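# Seat the green lid flat on the tin

## Task

Push the green lid fully down onto the tin so that it rests level and seated around its entire rim, and finish with no part of either arm (cables included) in contact with the lid.

## Robot and tools

ROBOT. Two arms, left_arm and right_arm, each with six joints and a parallel gripper. Joints are always listed in this order: waist, shoulder, elbow, wrist pitch, wrist yaw, wrist roll. Stated ranges in rad: waist -2.618 to 3.054, shoulder 0.000 to 3.142, elbow 0.000 to 3.142, wrist pitch -1.571 to 1.571, wrist yaw -1.571 to 1.571, wrist roll -2.094 to 2.094. The true limit may sit up to 0.059 rad either side of these. Fingers point along the gripper's +z axis and close along its y axis. end_effector_position is the midpoint between the pads, roughly 1 cm short of the fingertips.

FRAME. Hand positions (m), quaternions (wxyz), velocities and targets are in the scene frame: origin at table-top height halfway between the two nominal arm bases, +x away over the table, +z up, left_arm on the +y side. Image left/right does not match arm names. Real bases are offset from nominal; a BASES line, if shown, gives their calibrated spot. Reported hand poses can be a few cm wrong, more at long reach.

execute_actions(actions, cameras). actions is a list of up to 15 actions; each action is a table of up to 15 rows, one row per 1/30 s control step; a shorter table repeats its final row to fill 15 steps, so each action lasts 0.5 s. Every row has 14 numbers in [-1, 1], covering both arms even if one is idle: left_arm's six joint values then its opening, then the same seven for right_arm. Joint values are offsets (not poses) measured from the Joint targets at the start of that action, not from the previous row; sending the same offset in the next action moves further. Scale: 1.0 equals 2.224 rad for waist, shoulder and elbow, and 8.485 rad for the three wrist joints. Opening is absolute: +1 fully open, -1 closed. An action that would push a joint more than 0.059 rad outside its range is rejected for both arms; a malformed action, or a bad first action, rejects the whole call. An empty actions list just reports state and images. cameras: omitted, null or ["all"] gives every camera, [] gives none; an unknown name voids the call.

move(target, speed, blend, opening_speed, blocking, cameras). target is one 14-number row laid out as above, or a list of up to 15 such rows; every row is an offset from the current Joint targets (not from the row before), and the whole list must fit in 10 s. All joints travel in step, so grippers follow curves, with no avoidance of objects or the other arm. speed: rad/s of the joint with the longest way to go, 0.01 to 12.57, default 0.5; one value or one per target. blend: corner rounding in rad for a list, default 0. opening_speed: rate of the opening command per second on the -1 to +1 scale, at least 0.2. blocking=false returns after about 0.5 s while the move continues. The result adds a move: line ending done, off_target (resting more than 0.035 rad off), moving, held, or fault, plus limits=held if steps were withheld. Done does not mean nothing is touched.

wait(seconds 0 to 10) lets time pass holding the last command; a running move keeps going. stop brakes a running move and needs room to slow. zoom_image(camera, region) enlarges part of the latest image from cam_high, cam_left_wrist or cam_right_wrist (each 896x504); region is [x0, y0, x1, y1] in pixels from top-left, at most 504 by 504. finished_scene(scene=1) ends irreversibly; the lid must stay seated with the robot clear.

RESULTS. Joint positions and Joint velocities give one block per arm in joint order (rad, rad/s), then finger-pad gap (m; 0.094 open). "within noise" means an arm is still. Joint targets are the base for your next offsets. Tool commands shows present gripper commands; to keep a gripper as is, resend its value (0 is a real command). grip_measured reads on the opening scale, a bit wide when empty. Joint torques include arm weight; positive means toward larger angles; joints 1 to 3 wrap at ±28 N m. Action calls also list joint positions at sampled steps. "joint sent to its limit" and "joint command not followed" (clearance check altered targets) may appear. Each step, targets stay within 0.339 rad (big joints) or 2.2 rad (wrist) of measured angles, and targets putting the gripper over 200 mm from where it is get scaled back, so large moves need several actions.

CAUTIONS. Pressing: a faster approach strikes harder, and aiming further past contact pushes harder, so approach the lid slowly and aim only slightly below its surface. A blocked arm keeps pushing until you command its targets back above its measured position; do this before finishing so the lid is released. Never let the arms or grippers collide or squeeze each other; that can fail the scene. Nothing may fall off or be left off the table. A camera cable on the lid counts as touching it. Loose objects may be nudged unexpectedly; recheck with images. Holding loads, stretching out or pushing toward an unreachable pose heats motors: MOTOR HOT at 75 °C, fold-away fault at 90 °C, arm goes limp at 100 °C.

Each tool is called after ">>>" as name([rows], argument=value, ...), one row to a line, values as JSON.

## Session

>>> execute_actions(actions=[])

Scene clock: 0.00 s.
left_arm: end_effector_position=(+0.3933, +0.3700, +0.1147) grip_measured=+1.000 end_effector_quat_wxyz=(+0.607, -0.110, +0.785, +0.048) | right_arm: end_effector_position=(+0.3619, -0.2191, +0.1631) grip_measured=+1.000 end_effector_quat_wxyz=(+0.625, +0.013, +0.779, -0.051)
Joint positions: left_arm=[0.02 1.553 0.335 0.952 -0.21 -0.118 0.094] | right_arm=[0.131 1.548 0.342 0.986 0.212 -0.018 0.094]
Joint velocities: within noise
Joint torques (N m): no reading
Motor temperatures (°C): left_arm=[30 41 44 38 30 29 32] | right_arm=[32 48 40 42 26 34 29]
Heat: left arm: 44 °C; right arm: 48 °C.
Joint targets: left_arm=[0.020 1.549 0.338 0.942 -0.211 -0.118] | right_arm=[0.131 1.538 0.350 0.992 0.214 -0.018]
Tool commands: left_gripper/opening=+1.0 right_gripper/opening=+1.0

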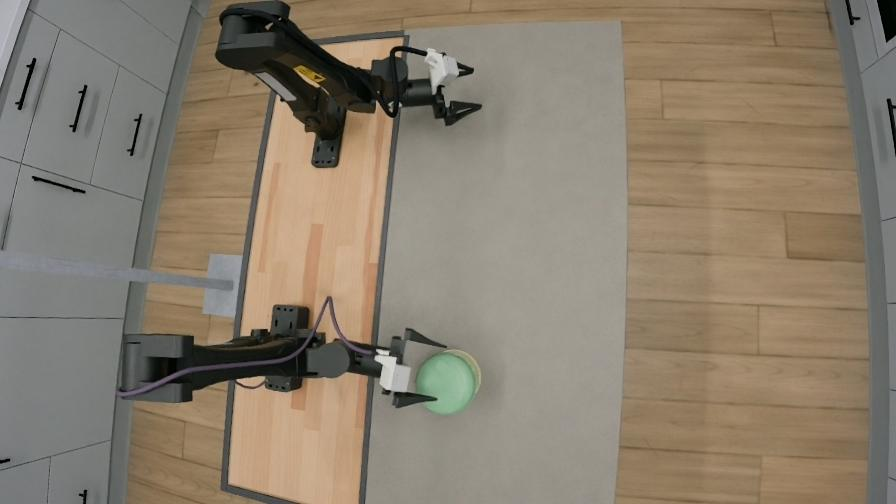

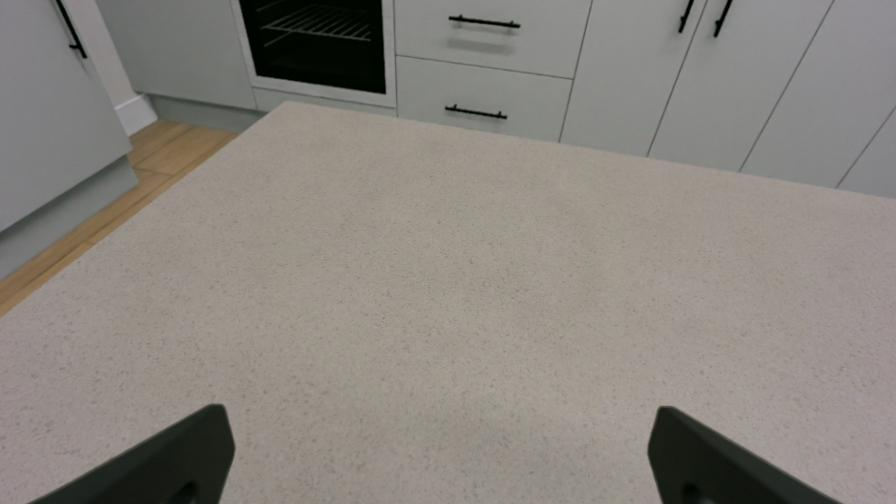

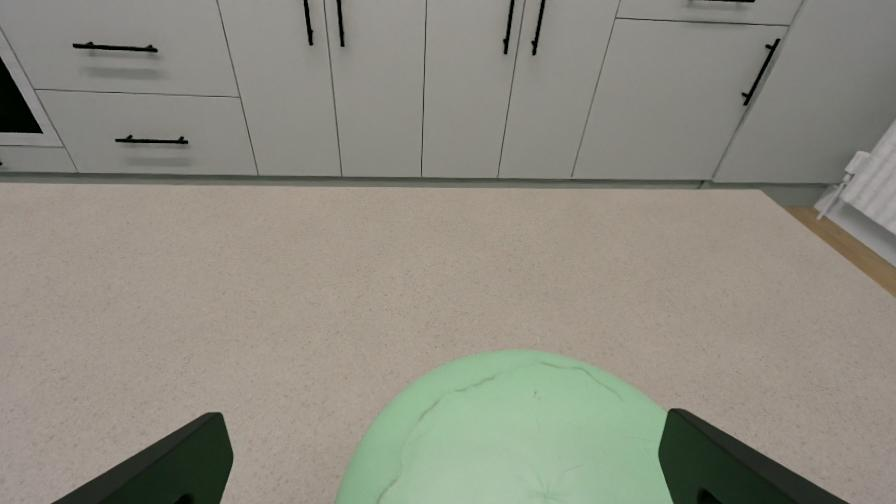

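>>> zoom_image(camera="cam_high", region=[370, 310, 530, 430])

Scaled by 3.150.

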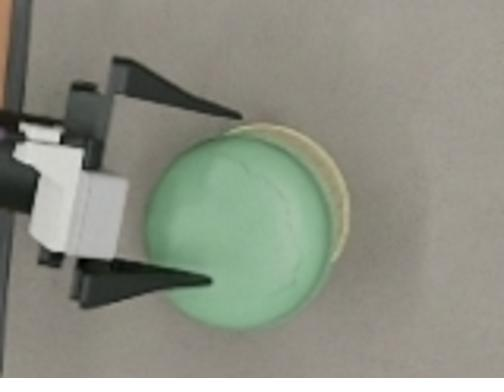

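>>> move([
  [0,0,0,0,0,0,1,0,-0.107,0.427,0,0,0,1],
  [0,0,0,0,0,0,1,-0.059,-0.107,0.427,-0.258,-0.0252,0.002,1],
], speed=1.2)

Scene clock: 8.90 s.
left_arm: end_effector_position=(+0.3933, +0.3700, +0.1147) grip_measured=+1.000 end_effector_quat_wxyz=(+0.607, -0.110, +0.785, +0.048) | right_arm: end_effector_position=(+0.2502, -0.2319, +0.2405) grip_measured=+1.000 end_effector_quat_wxyz=(+0.188, +0.000, +0.982, -0.005)
Joint positions: left_arm=[0.02 1.553 0.335 0.952 -0.21 -0.118 0.094] | right_arm=[0.006 1.297 1.286 -1.182 0.007 -0.008 0.094]
Joint velocities: within noise
Joint torques (N m): left_arm=[0.01 -6.52 6.91 1.74 -0.04 0] | right_arm=[-0.46 -4.27 6.69 0.95 -0.07 0.04]
Motor temperatures (°C): left_arm=[30 43 45 39 29 29 32] | right_arm=[32 48 41 44 26 34 29]
Heat: left arm: 45 °C; right arm: 48 °C.
Joint targets: left_arm=[0.020 1.549 0.338 0.942 -0.211 -0.118] | right_arm=[0.000 1.301 1.300 -1.197 0.000 -0.001]
move: done

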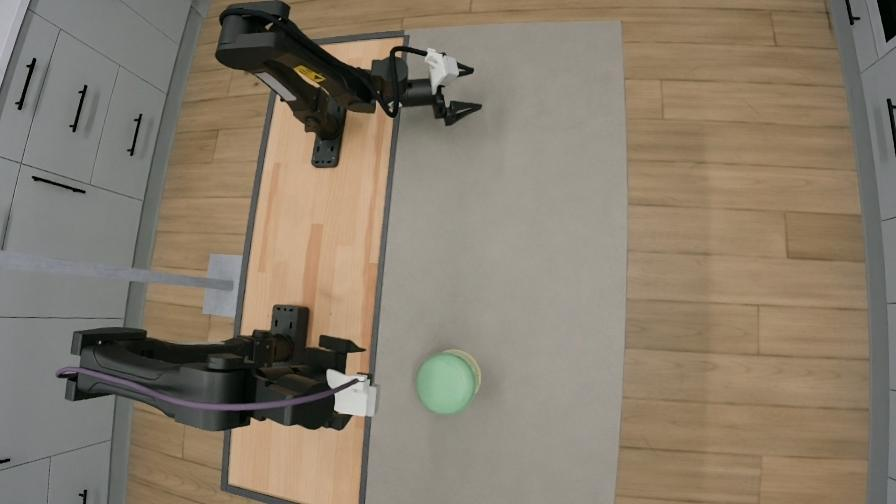

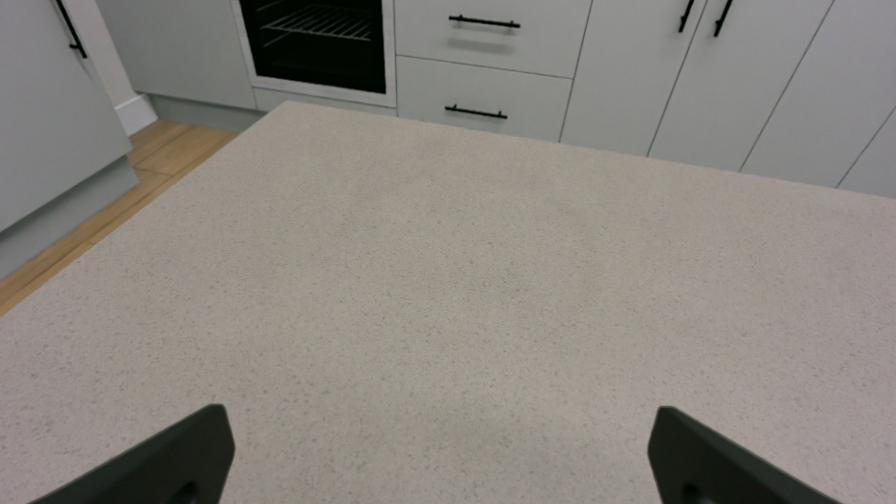

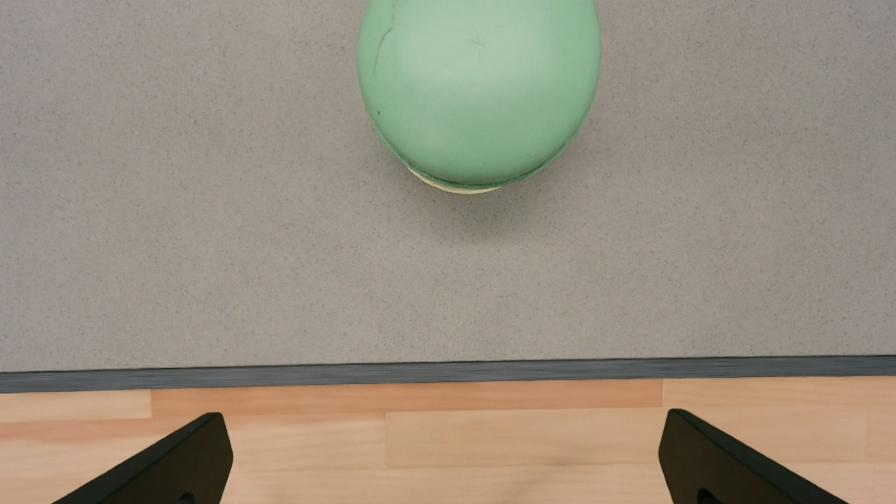

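>>> move(target=[0,0,0,0,0,0,1,0,0.135,0.1574,0,0,0,1], speed=0.8)

>>> zoom_image(camera="cam_high", region=[370, 310, 530, 430])

Scene clock: 11.60 s.
left_arm: end_effector_position=(+0.3933, +0.3700, +0.1147) grip_measured=+1.000 end_effector_quat_wxyz=(+0.607, -0.110, +0.785, +0.048) | right_arm: end_effector_position=(+0.3322, -0.2323, +0.2593) grip_measured=+1.000 end_effector_quat_wxyz=(+0.198, +0.000, +0.980, -0.005)
Joint positions: left_arm=[0.02 1.553 0.335 0.952 -0.21 -0.118 0.094] | right_arm=[0.006 1.6 1.618 -1.19 0.007 -0.008 0.094]
Joint velocities: within noise
Joint torques (N m): left_arm=[-0.01 -6.52 6.93 1.75 -0.03 0] | right_arm=[-0.42 -7.9 8.17 1.03 -0.06 0.07]
Motor temperatures (°C): left_arm=[30 43 45 40 29 29 32] | right_arm=[32 49 42 44 26 34 29]
Heat: left arm: 45 °C; right arm: 49 °C.
Joint targets: left_arm=[0.020 1.549 0.338 0.942 -0.211 -0.118] | right_arm=[0.000 1.601 1.650 -1.197 0.000 -0.002]
move: done

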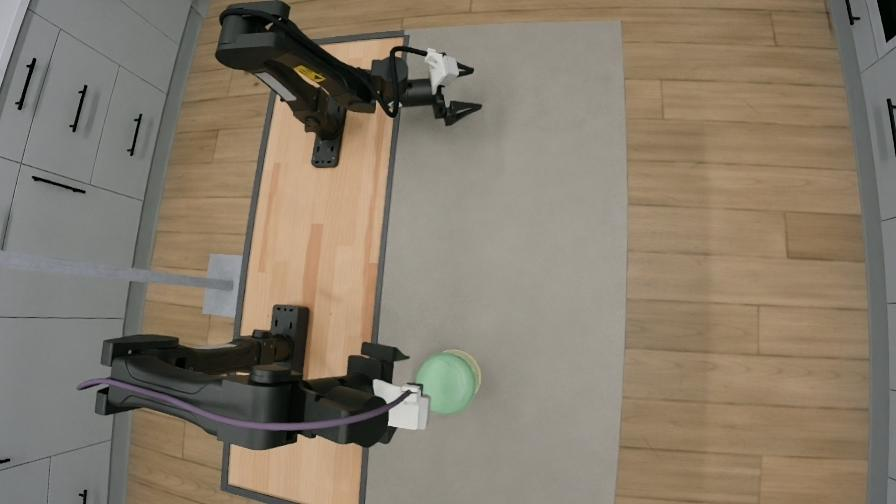

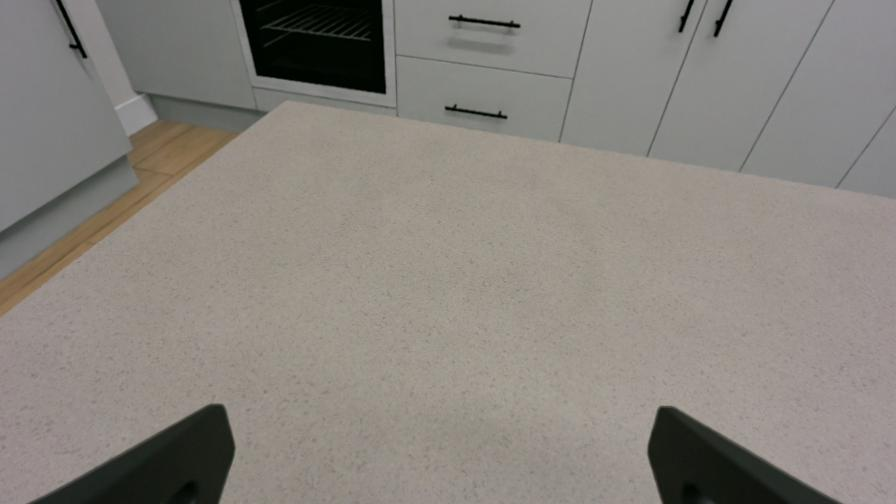

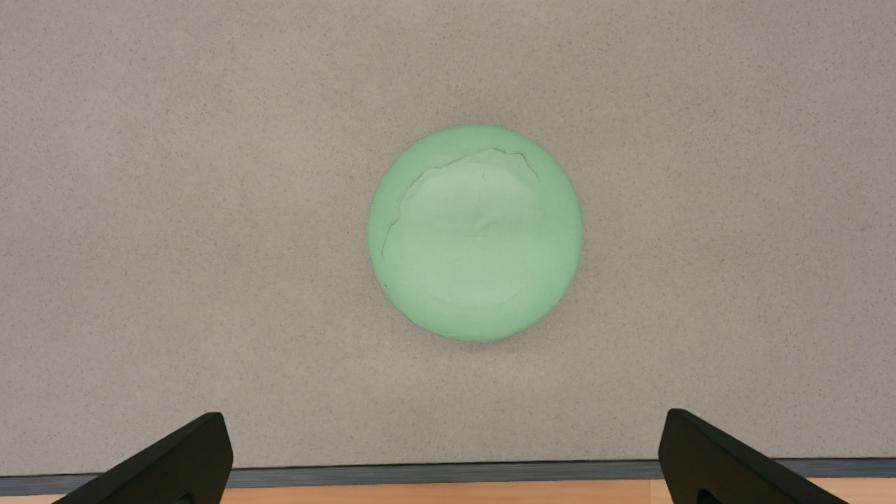

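Scaled by 3.150.

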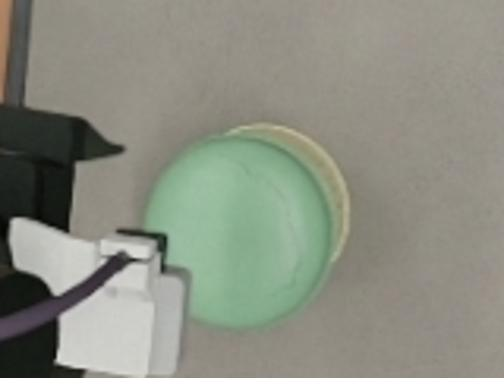

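>>> move(target=[-0.414,0,0,0.0413,0.0247,0.0139,1,0,0,0,0,0,0,1], speed=1)

Scene clock: 16.63 s.
left_arm: end_effector_position=(+0.2493, +0.0120, +0.1922) grip_measured=+1.000 end_effector_quat_wxyz=(+0.651, +0.299, +0.620, -0.320) | right_arm: end_effector_position=(+0.3322, -0.2323, +0.2593) grip_measured=+1.000 end_effector_quat_wxyz=(+0.198, +0.000, +0.980, -0.005)
Joint positions: left_arm=[-0.899 1.553 0.335 1.27 -0.011 -0.007 0.094] | right_arm=[0.006 1.6 1.618 -1.19 0.007 -0.008 0.094]
Joint velocities: within noise
Joint torques (N m): left_arm=[-0.17 -6.52 6.94 2.05 0.11 0.08] | right_arm=[-0.57 -7.92 8.2 1.04 -0.06 0.07]
Motor temperatures (°C): left_arm=[30 44 45 40 29 29 32] | right_arm=[32 49 42 43 26 34 29]
Heat: left arm: 45 °C; right arm: 49 °C.
Joint targets: left_arm=[-0.901 1.549 0.338 1.293 -0.001 0.000] | right_arm=[0.000 1.601 1.650 -1.197 0.000 -0.002]
move: done

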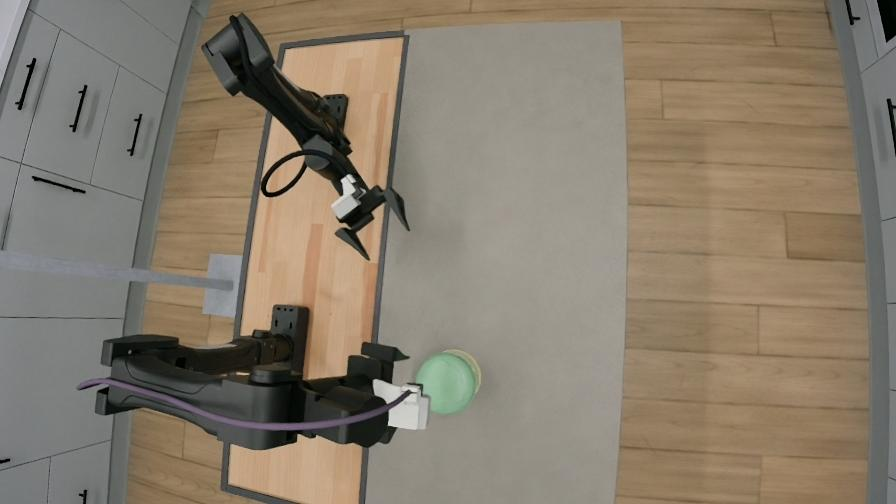

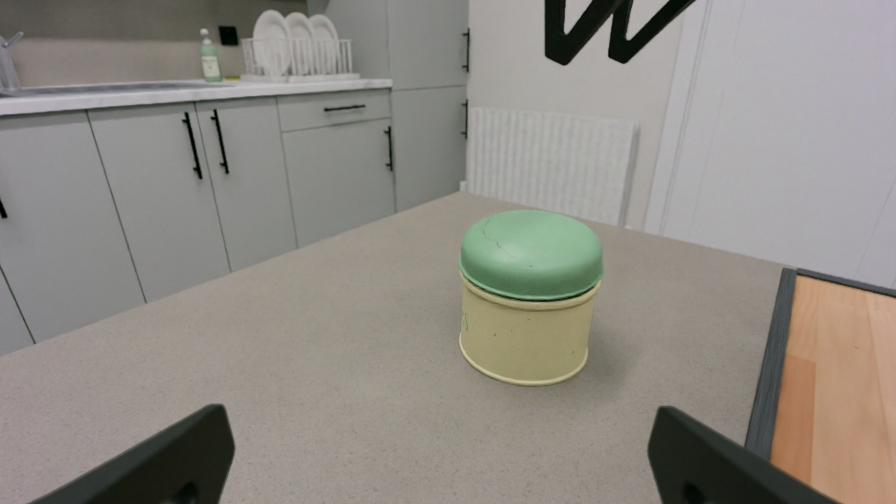

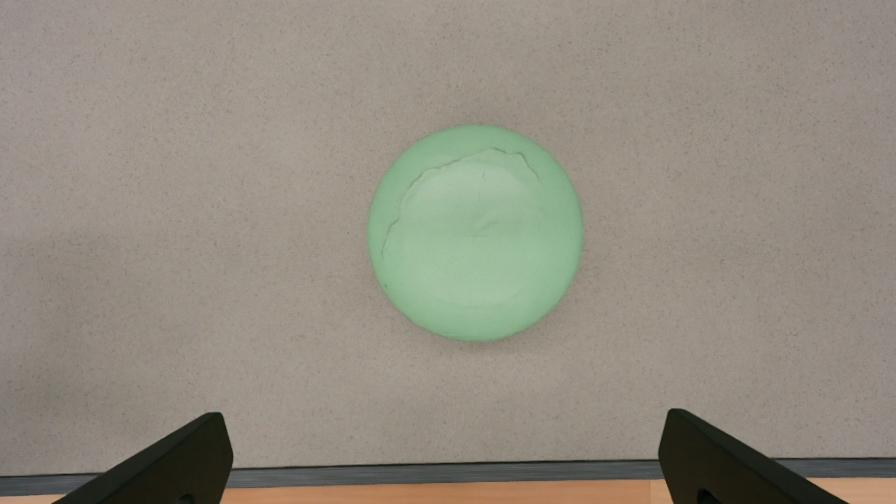

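>>> zoom_image(camera="cam_left_wrist", region=[430, 190, 630, 400])

Scaled by 2.400.

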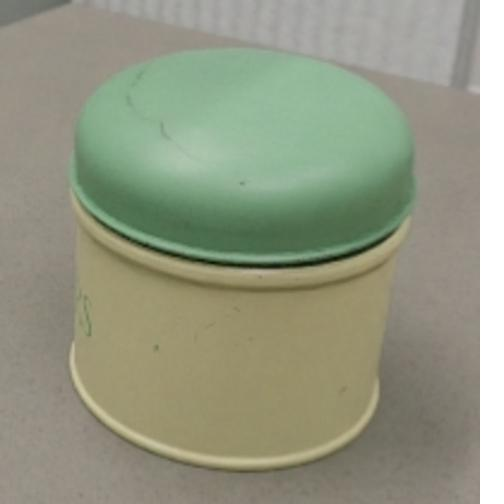

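>>> move(target=[0,0,0,0,0,0,1,-0.0225,0.224,0.1124,-0.0169,0,0,-1], speed=0.8)

Scene clock: 21.40 s.
left_arm: end_effector_position=(+0.2492, +0.0119, +0.1922) grip_measured=+1.000 end_effector_quat_wxyz=(+0.651, +0.299, +0.620, -0.320) | right_arm: end_effector_position=(+0.3739, -0.2536, +0.1408) grip_measured=-0.986 end_effector_quat_wxyz=(+0.008, +0.025, +1.000, -0.003)
Joint positions: left_arm=[-0.899 1.553 0.335 1.27 -0.011 -0.007 0.094] | right_arm=[-0.046 2.104 1.87 -1.321 0.006 -0.008 0.001]
Joint velocities: within noise
Joint torques (N m): left_arm=[-0.18 -6.5 6.95 2.05 0.11 0.07] | right_arm=[-0.4 -13.38 7.68 0.1 -0.05 0.06]
Motor temperatures (°C): left_arm=[30 44 45 41 29 29 32] | right_arm=[32 50 43 43 26 34 29]
Heat: left arm: 45 °C; right arm: 50 °C.
Joint targets: left_arm=[-0.901 1.549 0.338 1.293 -0.001 0.000] | right_arm=[-0.050 2.099 1.900 -1.340 0.000 -0.001]
move: done

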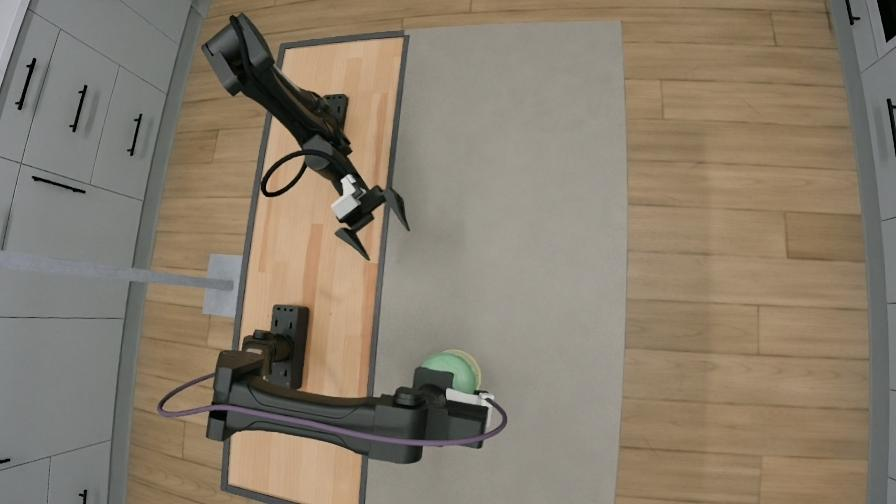

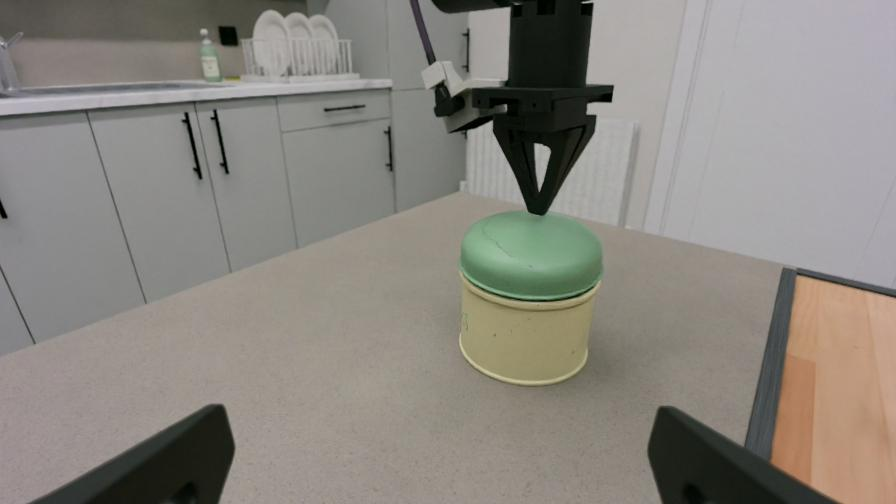

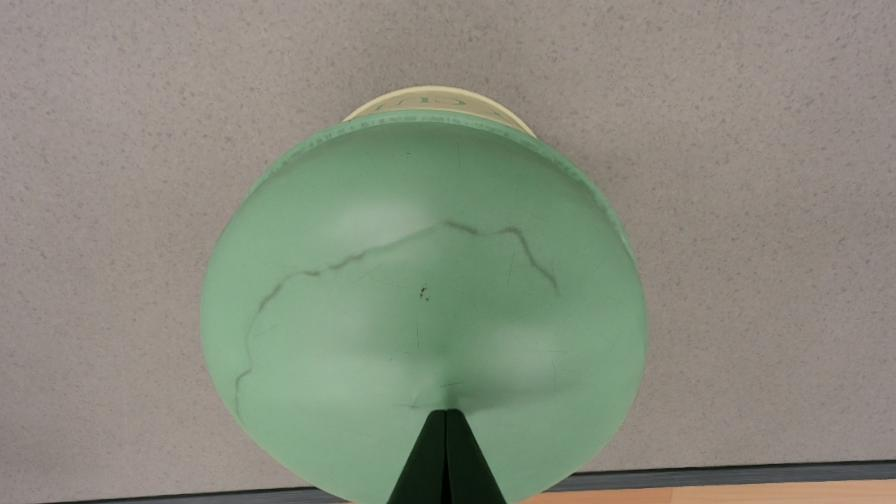

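>>> move(target=[0,0,0,0,0,0,1,0,0.0047,-0.0555,0.0158,0,0,-1], speed=0.12)

>>> zoom_image(camera="cam_left_wrist", region=[430, 190, 630, 400])

Scene clock: 23.97 s.
left_arm: end_effector_position=(+0.2492, +0.0119, +0.1922) grip_measured=+1.000 end_effector_quat_wxyz=(+0.651, +0.299, +0.620, -0.320) | right_arm: end_effector_position=(+0.3764, -0.2549, +0.1265) grip_measured=-0.986 end_effector_quat_wxyz=(+0.016, +0.026, +1.000, -0.004)
Joint positions: left_arm=[-0.899 1.553 0.335 1.27 -0.011 -0.007 0.094] | right_arm=[-0.048 2.1 1.807 -1.246 0.007 -0.008 0.001]
Joint velocities: within noise
Joint torques (N m): left_arm=[-0.17 -6.5 6.94 2.05 0.11 0.07] | right_arm=[-0.21 -11.9 3.17 0.85 -0.1 0.07]
Motor temperatures (°C): left_arm=[30 44 45 41 29 29 32] | right_arm=[32 51 43 43 26 34 30]
Heat: left arm: 45 °C; right arm: 51 °C.
Joint targets: left_arm=[-0.901 1.549 0.338 1.293 -0.001 0.000] | right_arm=[-0.050 2.109 1.776 -1.206 0.000 -0.001]
move: off_target (right_arm); right_arm: the wrist pitch is farthest, 0.041 rad from its target

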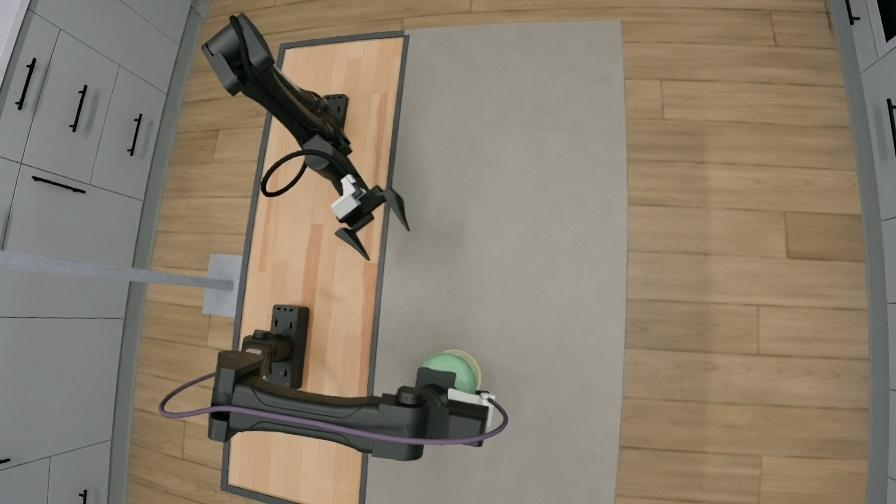

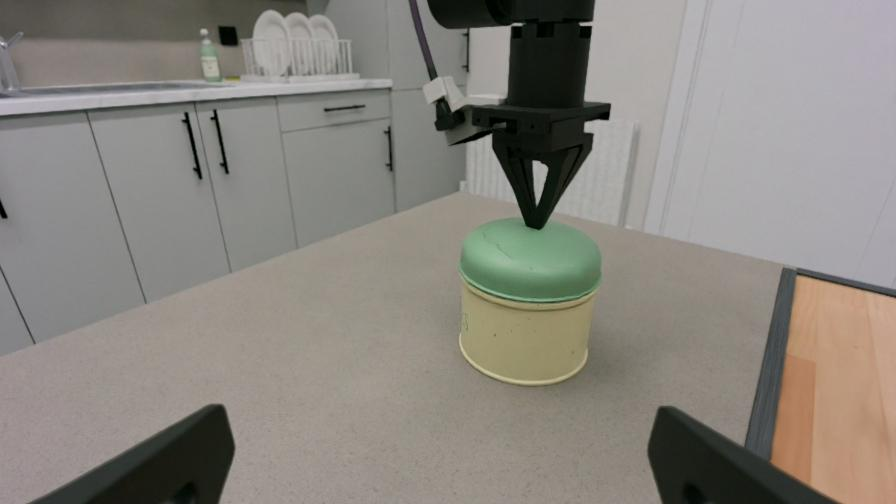

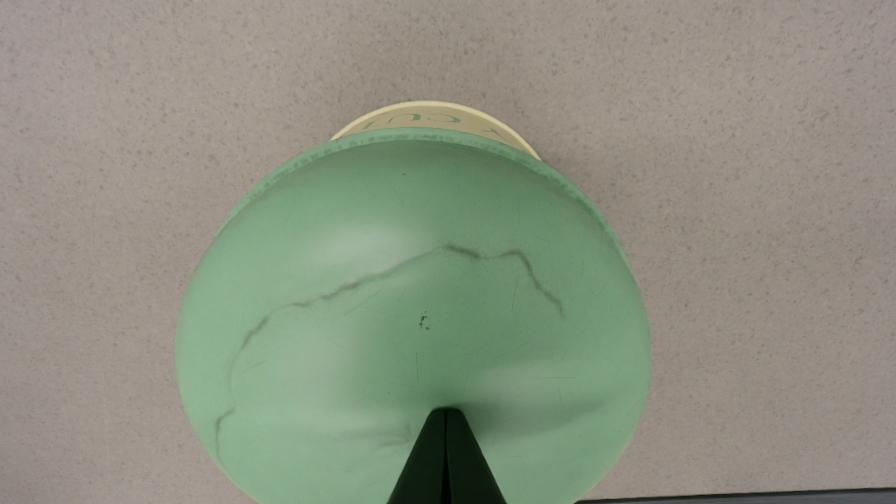

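Scaled by 2.400.

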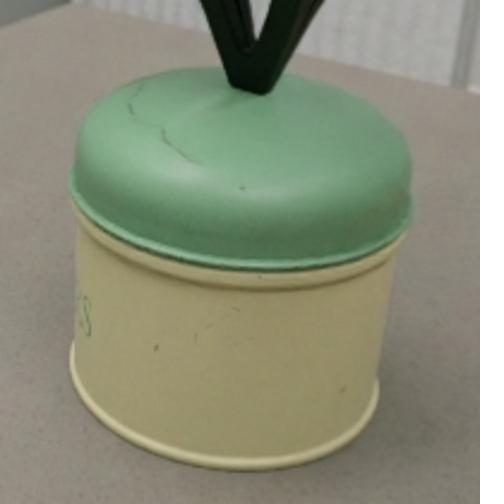

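>>> move(target=[0,0,0,0,0,0,1,0,0.006,-0.033,0.006,0,0,-1], speed=0.12)

>>> zoom_image(camera="cam_left_wrist", region=[430, 190, 630, 400])

Scene clock: 25.37 s.
left_arm: end_effector_position=(+0.2492, +0.0119, +0.1922) grip_measured=+1.000 end_effector_quat_wxyz=(+0.651, +0.299, +0.620, -0.320) | right_arm: end_effector_position=(+0.3758, -0.2549, +0.1257) grip_measured=-0.986 end_effector_quat_wxyz=(+0.031, +0.026, +0.999, -0.004)
Joint positions: left_arm=[-0.899 1.553 0.335 1.27 -0.011 -0.007 0.094] | right_arm=[-0.048 2.066 1.752 -1.195 0.007 -0.008 0.001]
Joint velocities: within noise
Joint torques (N m): left_arm=[-0.18 -6.49 6.95 2.06 0.11 0.07] | right_arm=[-0.18 -7.43 1.83 0.9 -0.06 0.05]
Motor temperatures (°C): left_arm=[30 44 45 41 29 29 32] | right_arm=[32 51 42 42 26 34 30]
Heat: left arm: 45 °C; right arm: 51 °C.
Joint targets: left_arm=[-0.901 1.549 0.338 1.293 -0.001 0.000] | right_arm=[-0.050 2.123 1.703 -1.155 0.000 -0.001]
move: off_target (right_arm); right_arm: the shoulder is farthest, 0.056 rad from its target

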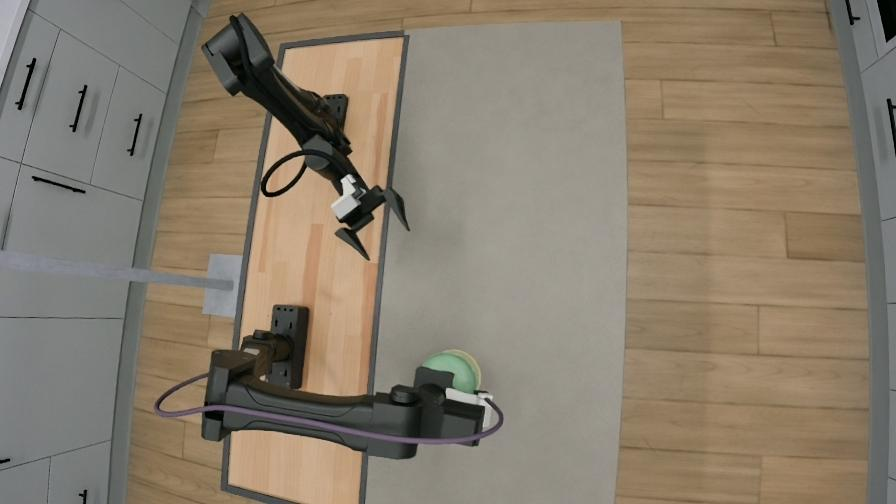

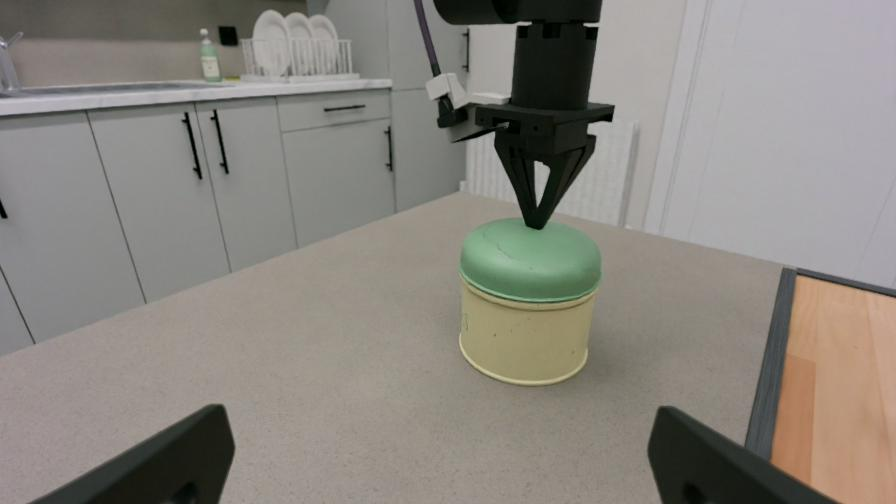

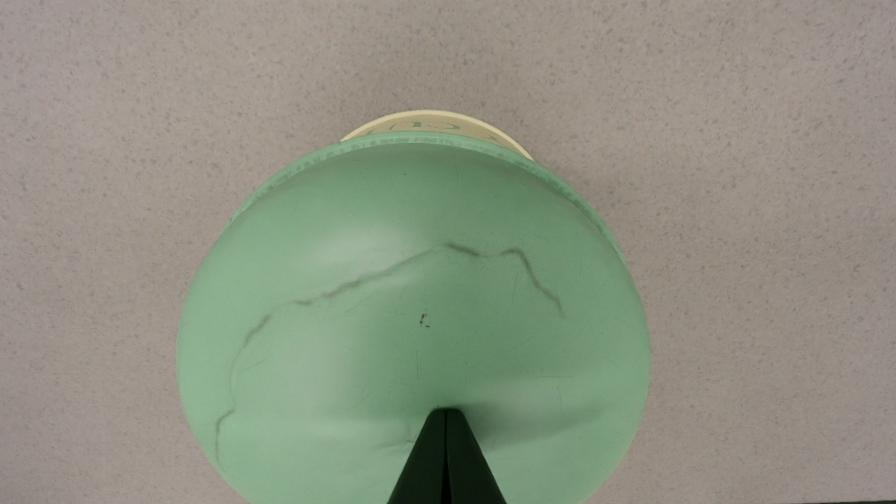

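Scaled by 2.400.

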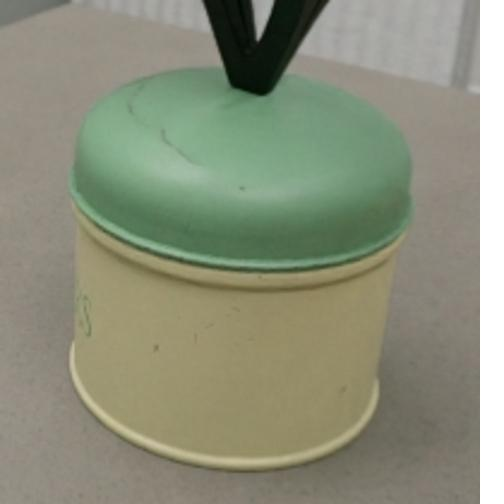

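>>> move(target=[0,0,0,0,0,0,1,0,0.03,-0.01,0.002,0,0,-1], speed=0.15)

>>> zoom_image(camera="cam_left_wrist", region=[430, 190, 630, 400])

Scene clock: 26.80 s.
left_arm: end_effector_position=(+0.2492, +0.0119, +0.1922) grip_measured=+1.000 end_effector_quat_wxyz=(+0.651, +0.299, +0.620, -0.320) | right_arm: end_effector_position=(+0.3757, -0.2548, +0.1246) grip_measured=-0.986 end_effector_quat_wxyz=(+0.031, +0.026, +0.999, -0.004)
Joint positions: left_arm=[-0.899 1.553 0.335 1.27 -0.011 -0.007 0.094] | right_arm=[-0.048 2.066 1.748 -1.191 0.007 -0.008 0.001]
Joint velocities: within noise
Joint torques (N m): left_arm=[-0.18 -6.5 6.95 2.06 0.11 0.07] | right_arm=[-0.05 -1.24 0.51 1.05 -0.03 0.07]
Motor temperatures (°C): left_arm=[30 44 45 41 29 29 32] | right_arm=[32 51 42 42 26 34 30]
Heat: left arm: 45 °C; right arm: 51 °C.
Joint targets: left_arm=[-0.901 1.549 0.338 1.293 -0.001 0.000] | right_arm=[-0.050 2.190 1.681 -1.138 0.000 -0.001]
move: off_target (right_arm); right_arm: the shoulder is farthest, 0.123 rad from its target

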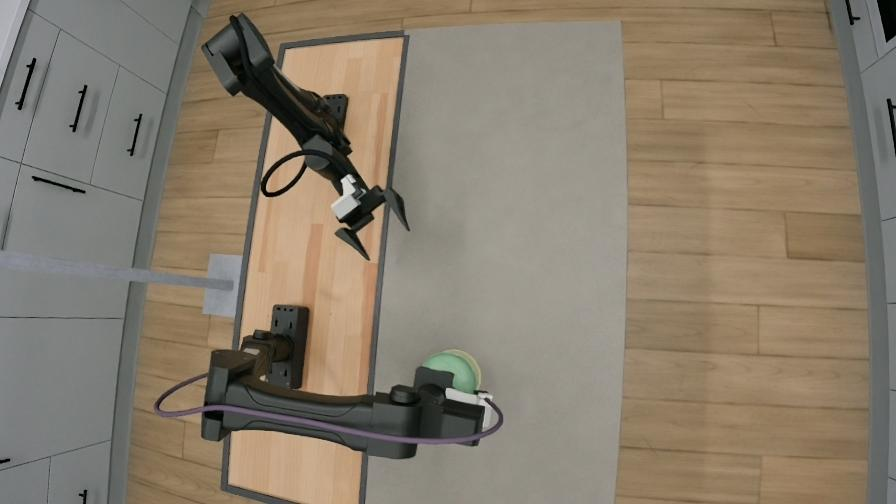

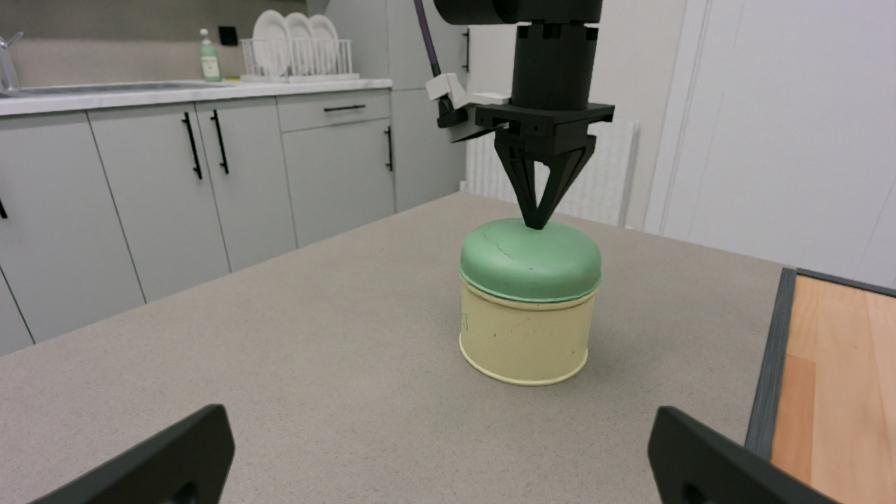

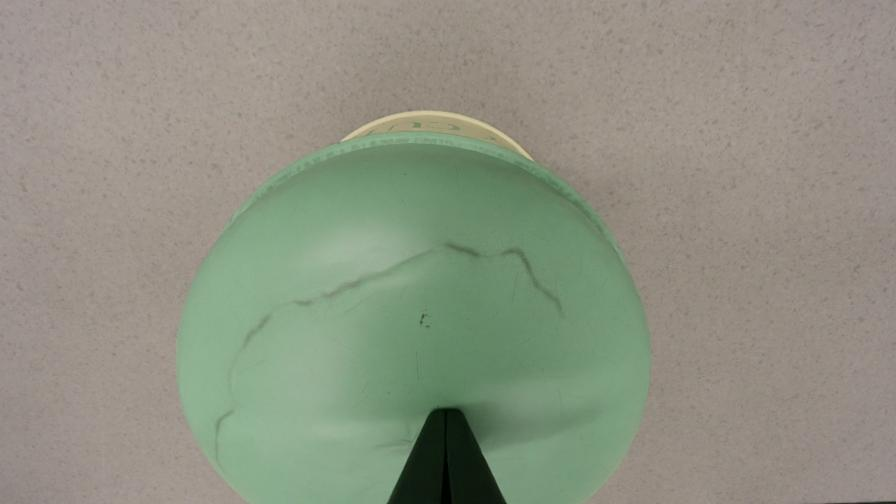

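Scaled by 2.400.

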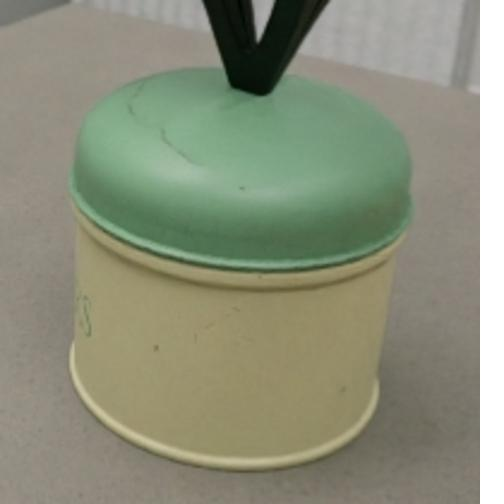

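>>> move(target=[0,0,0,0,0,0,1,0,0.04,-0.01,0.002,0,0,-1], speed=0.2)

>>> zoom_image(camera="cam_left_wrist", region=[430, 190, 630, 400])

Scene clock: 28.03 s.
left_arm: end_effector_position=(+0.2492, +0.0119, +0.1922) grip_measured=+1.000 end_effector_quat_wxyz=(+0.651, +0.299, +0.620, -0.320) | right_arm: end_effector_position=(+0.3739, -0.2547, +0.1199) grip_measured=-0.986 end_effector_quat_wxyz=(+0.022, +0.026, +0.999, -0.004)
Joint positions: left_arm=[-0.899 1.553 0.335 1.27 -0.011 -0.007 0.094] | right_arm=[-0.048 2.078 1.748 -1.196 0.007 -0.008 0.001]
Joint velocities: within noise
Joint torques (N m): left_arm=[-0.17 -6.5 6.94 2.06 0.11 0.07] | right_arm=[-0.12 6.58 -1.4 1.35 -0.06 0.09]
Motor temperatures (°C): left_arm=[30 45 45 41 29 29 32] | right_arm=[32 51 42 42 26 34 30]
Heat: left arm: 45 °C; right arm: 51 °C.
Joint targets: left_arm=[-0.901 1.549 0.338 1.293 -0.001 0.000] | right_arm=[-0.050 2.278 1.659 -1.121 0.000 -0.001]
move: off_target (right_arm); right_arm: the shoulder is farthest, 0.201 rad from its target

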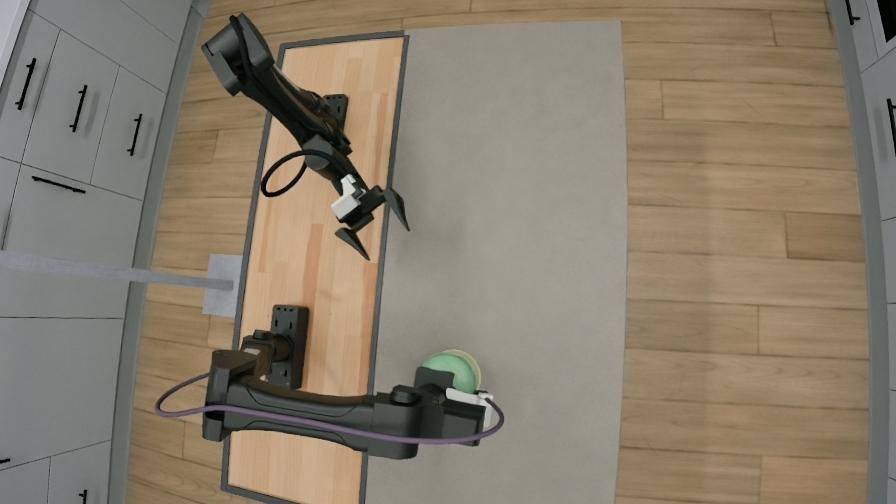

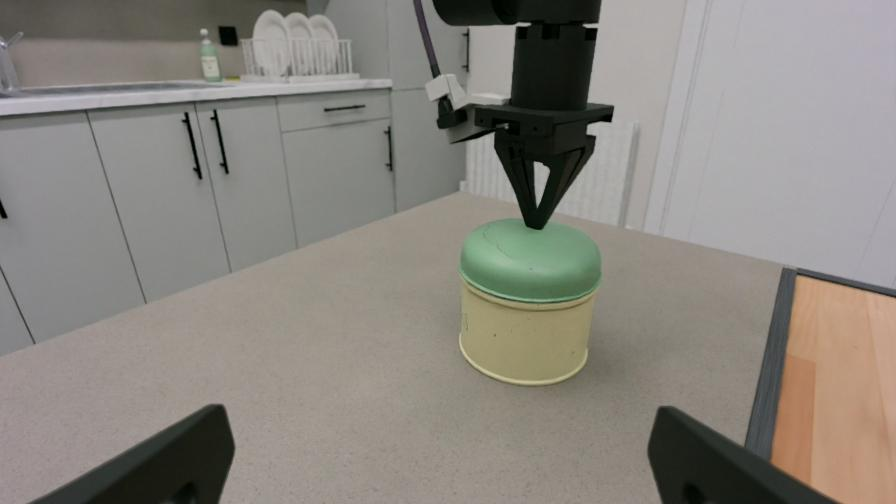

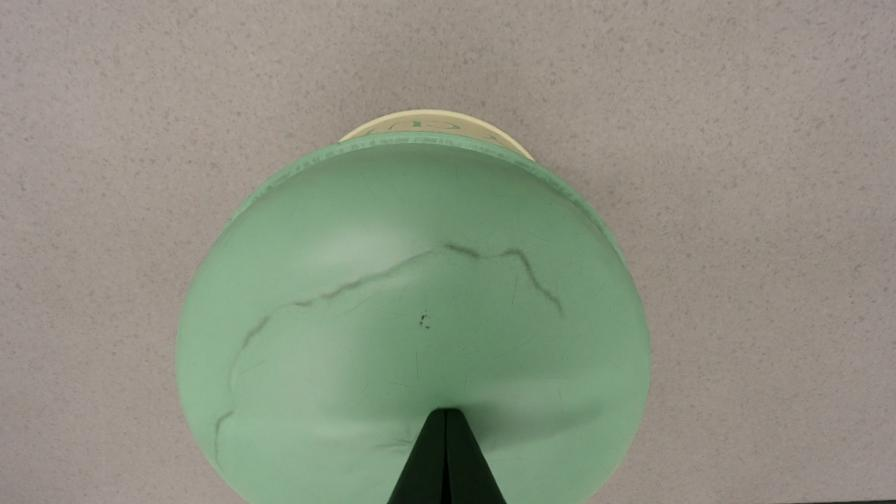

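Scaled by 2.400.

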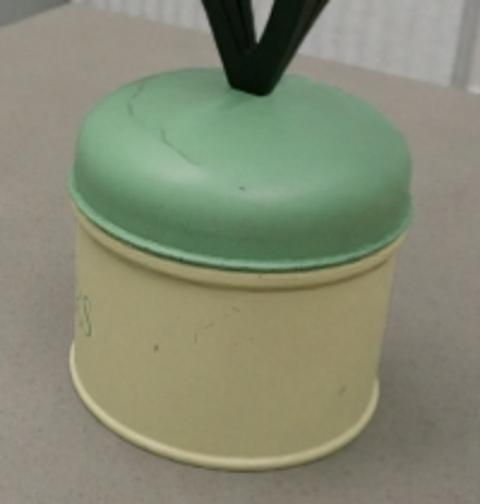

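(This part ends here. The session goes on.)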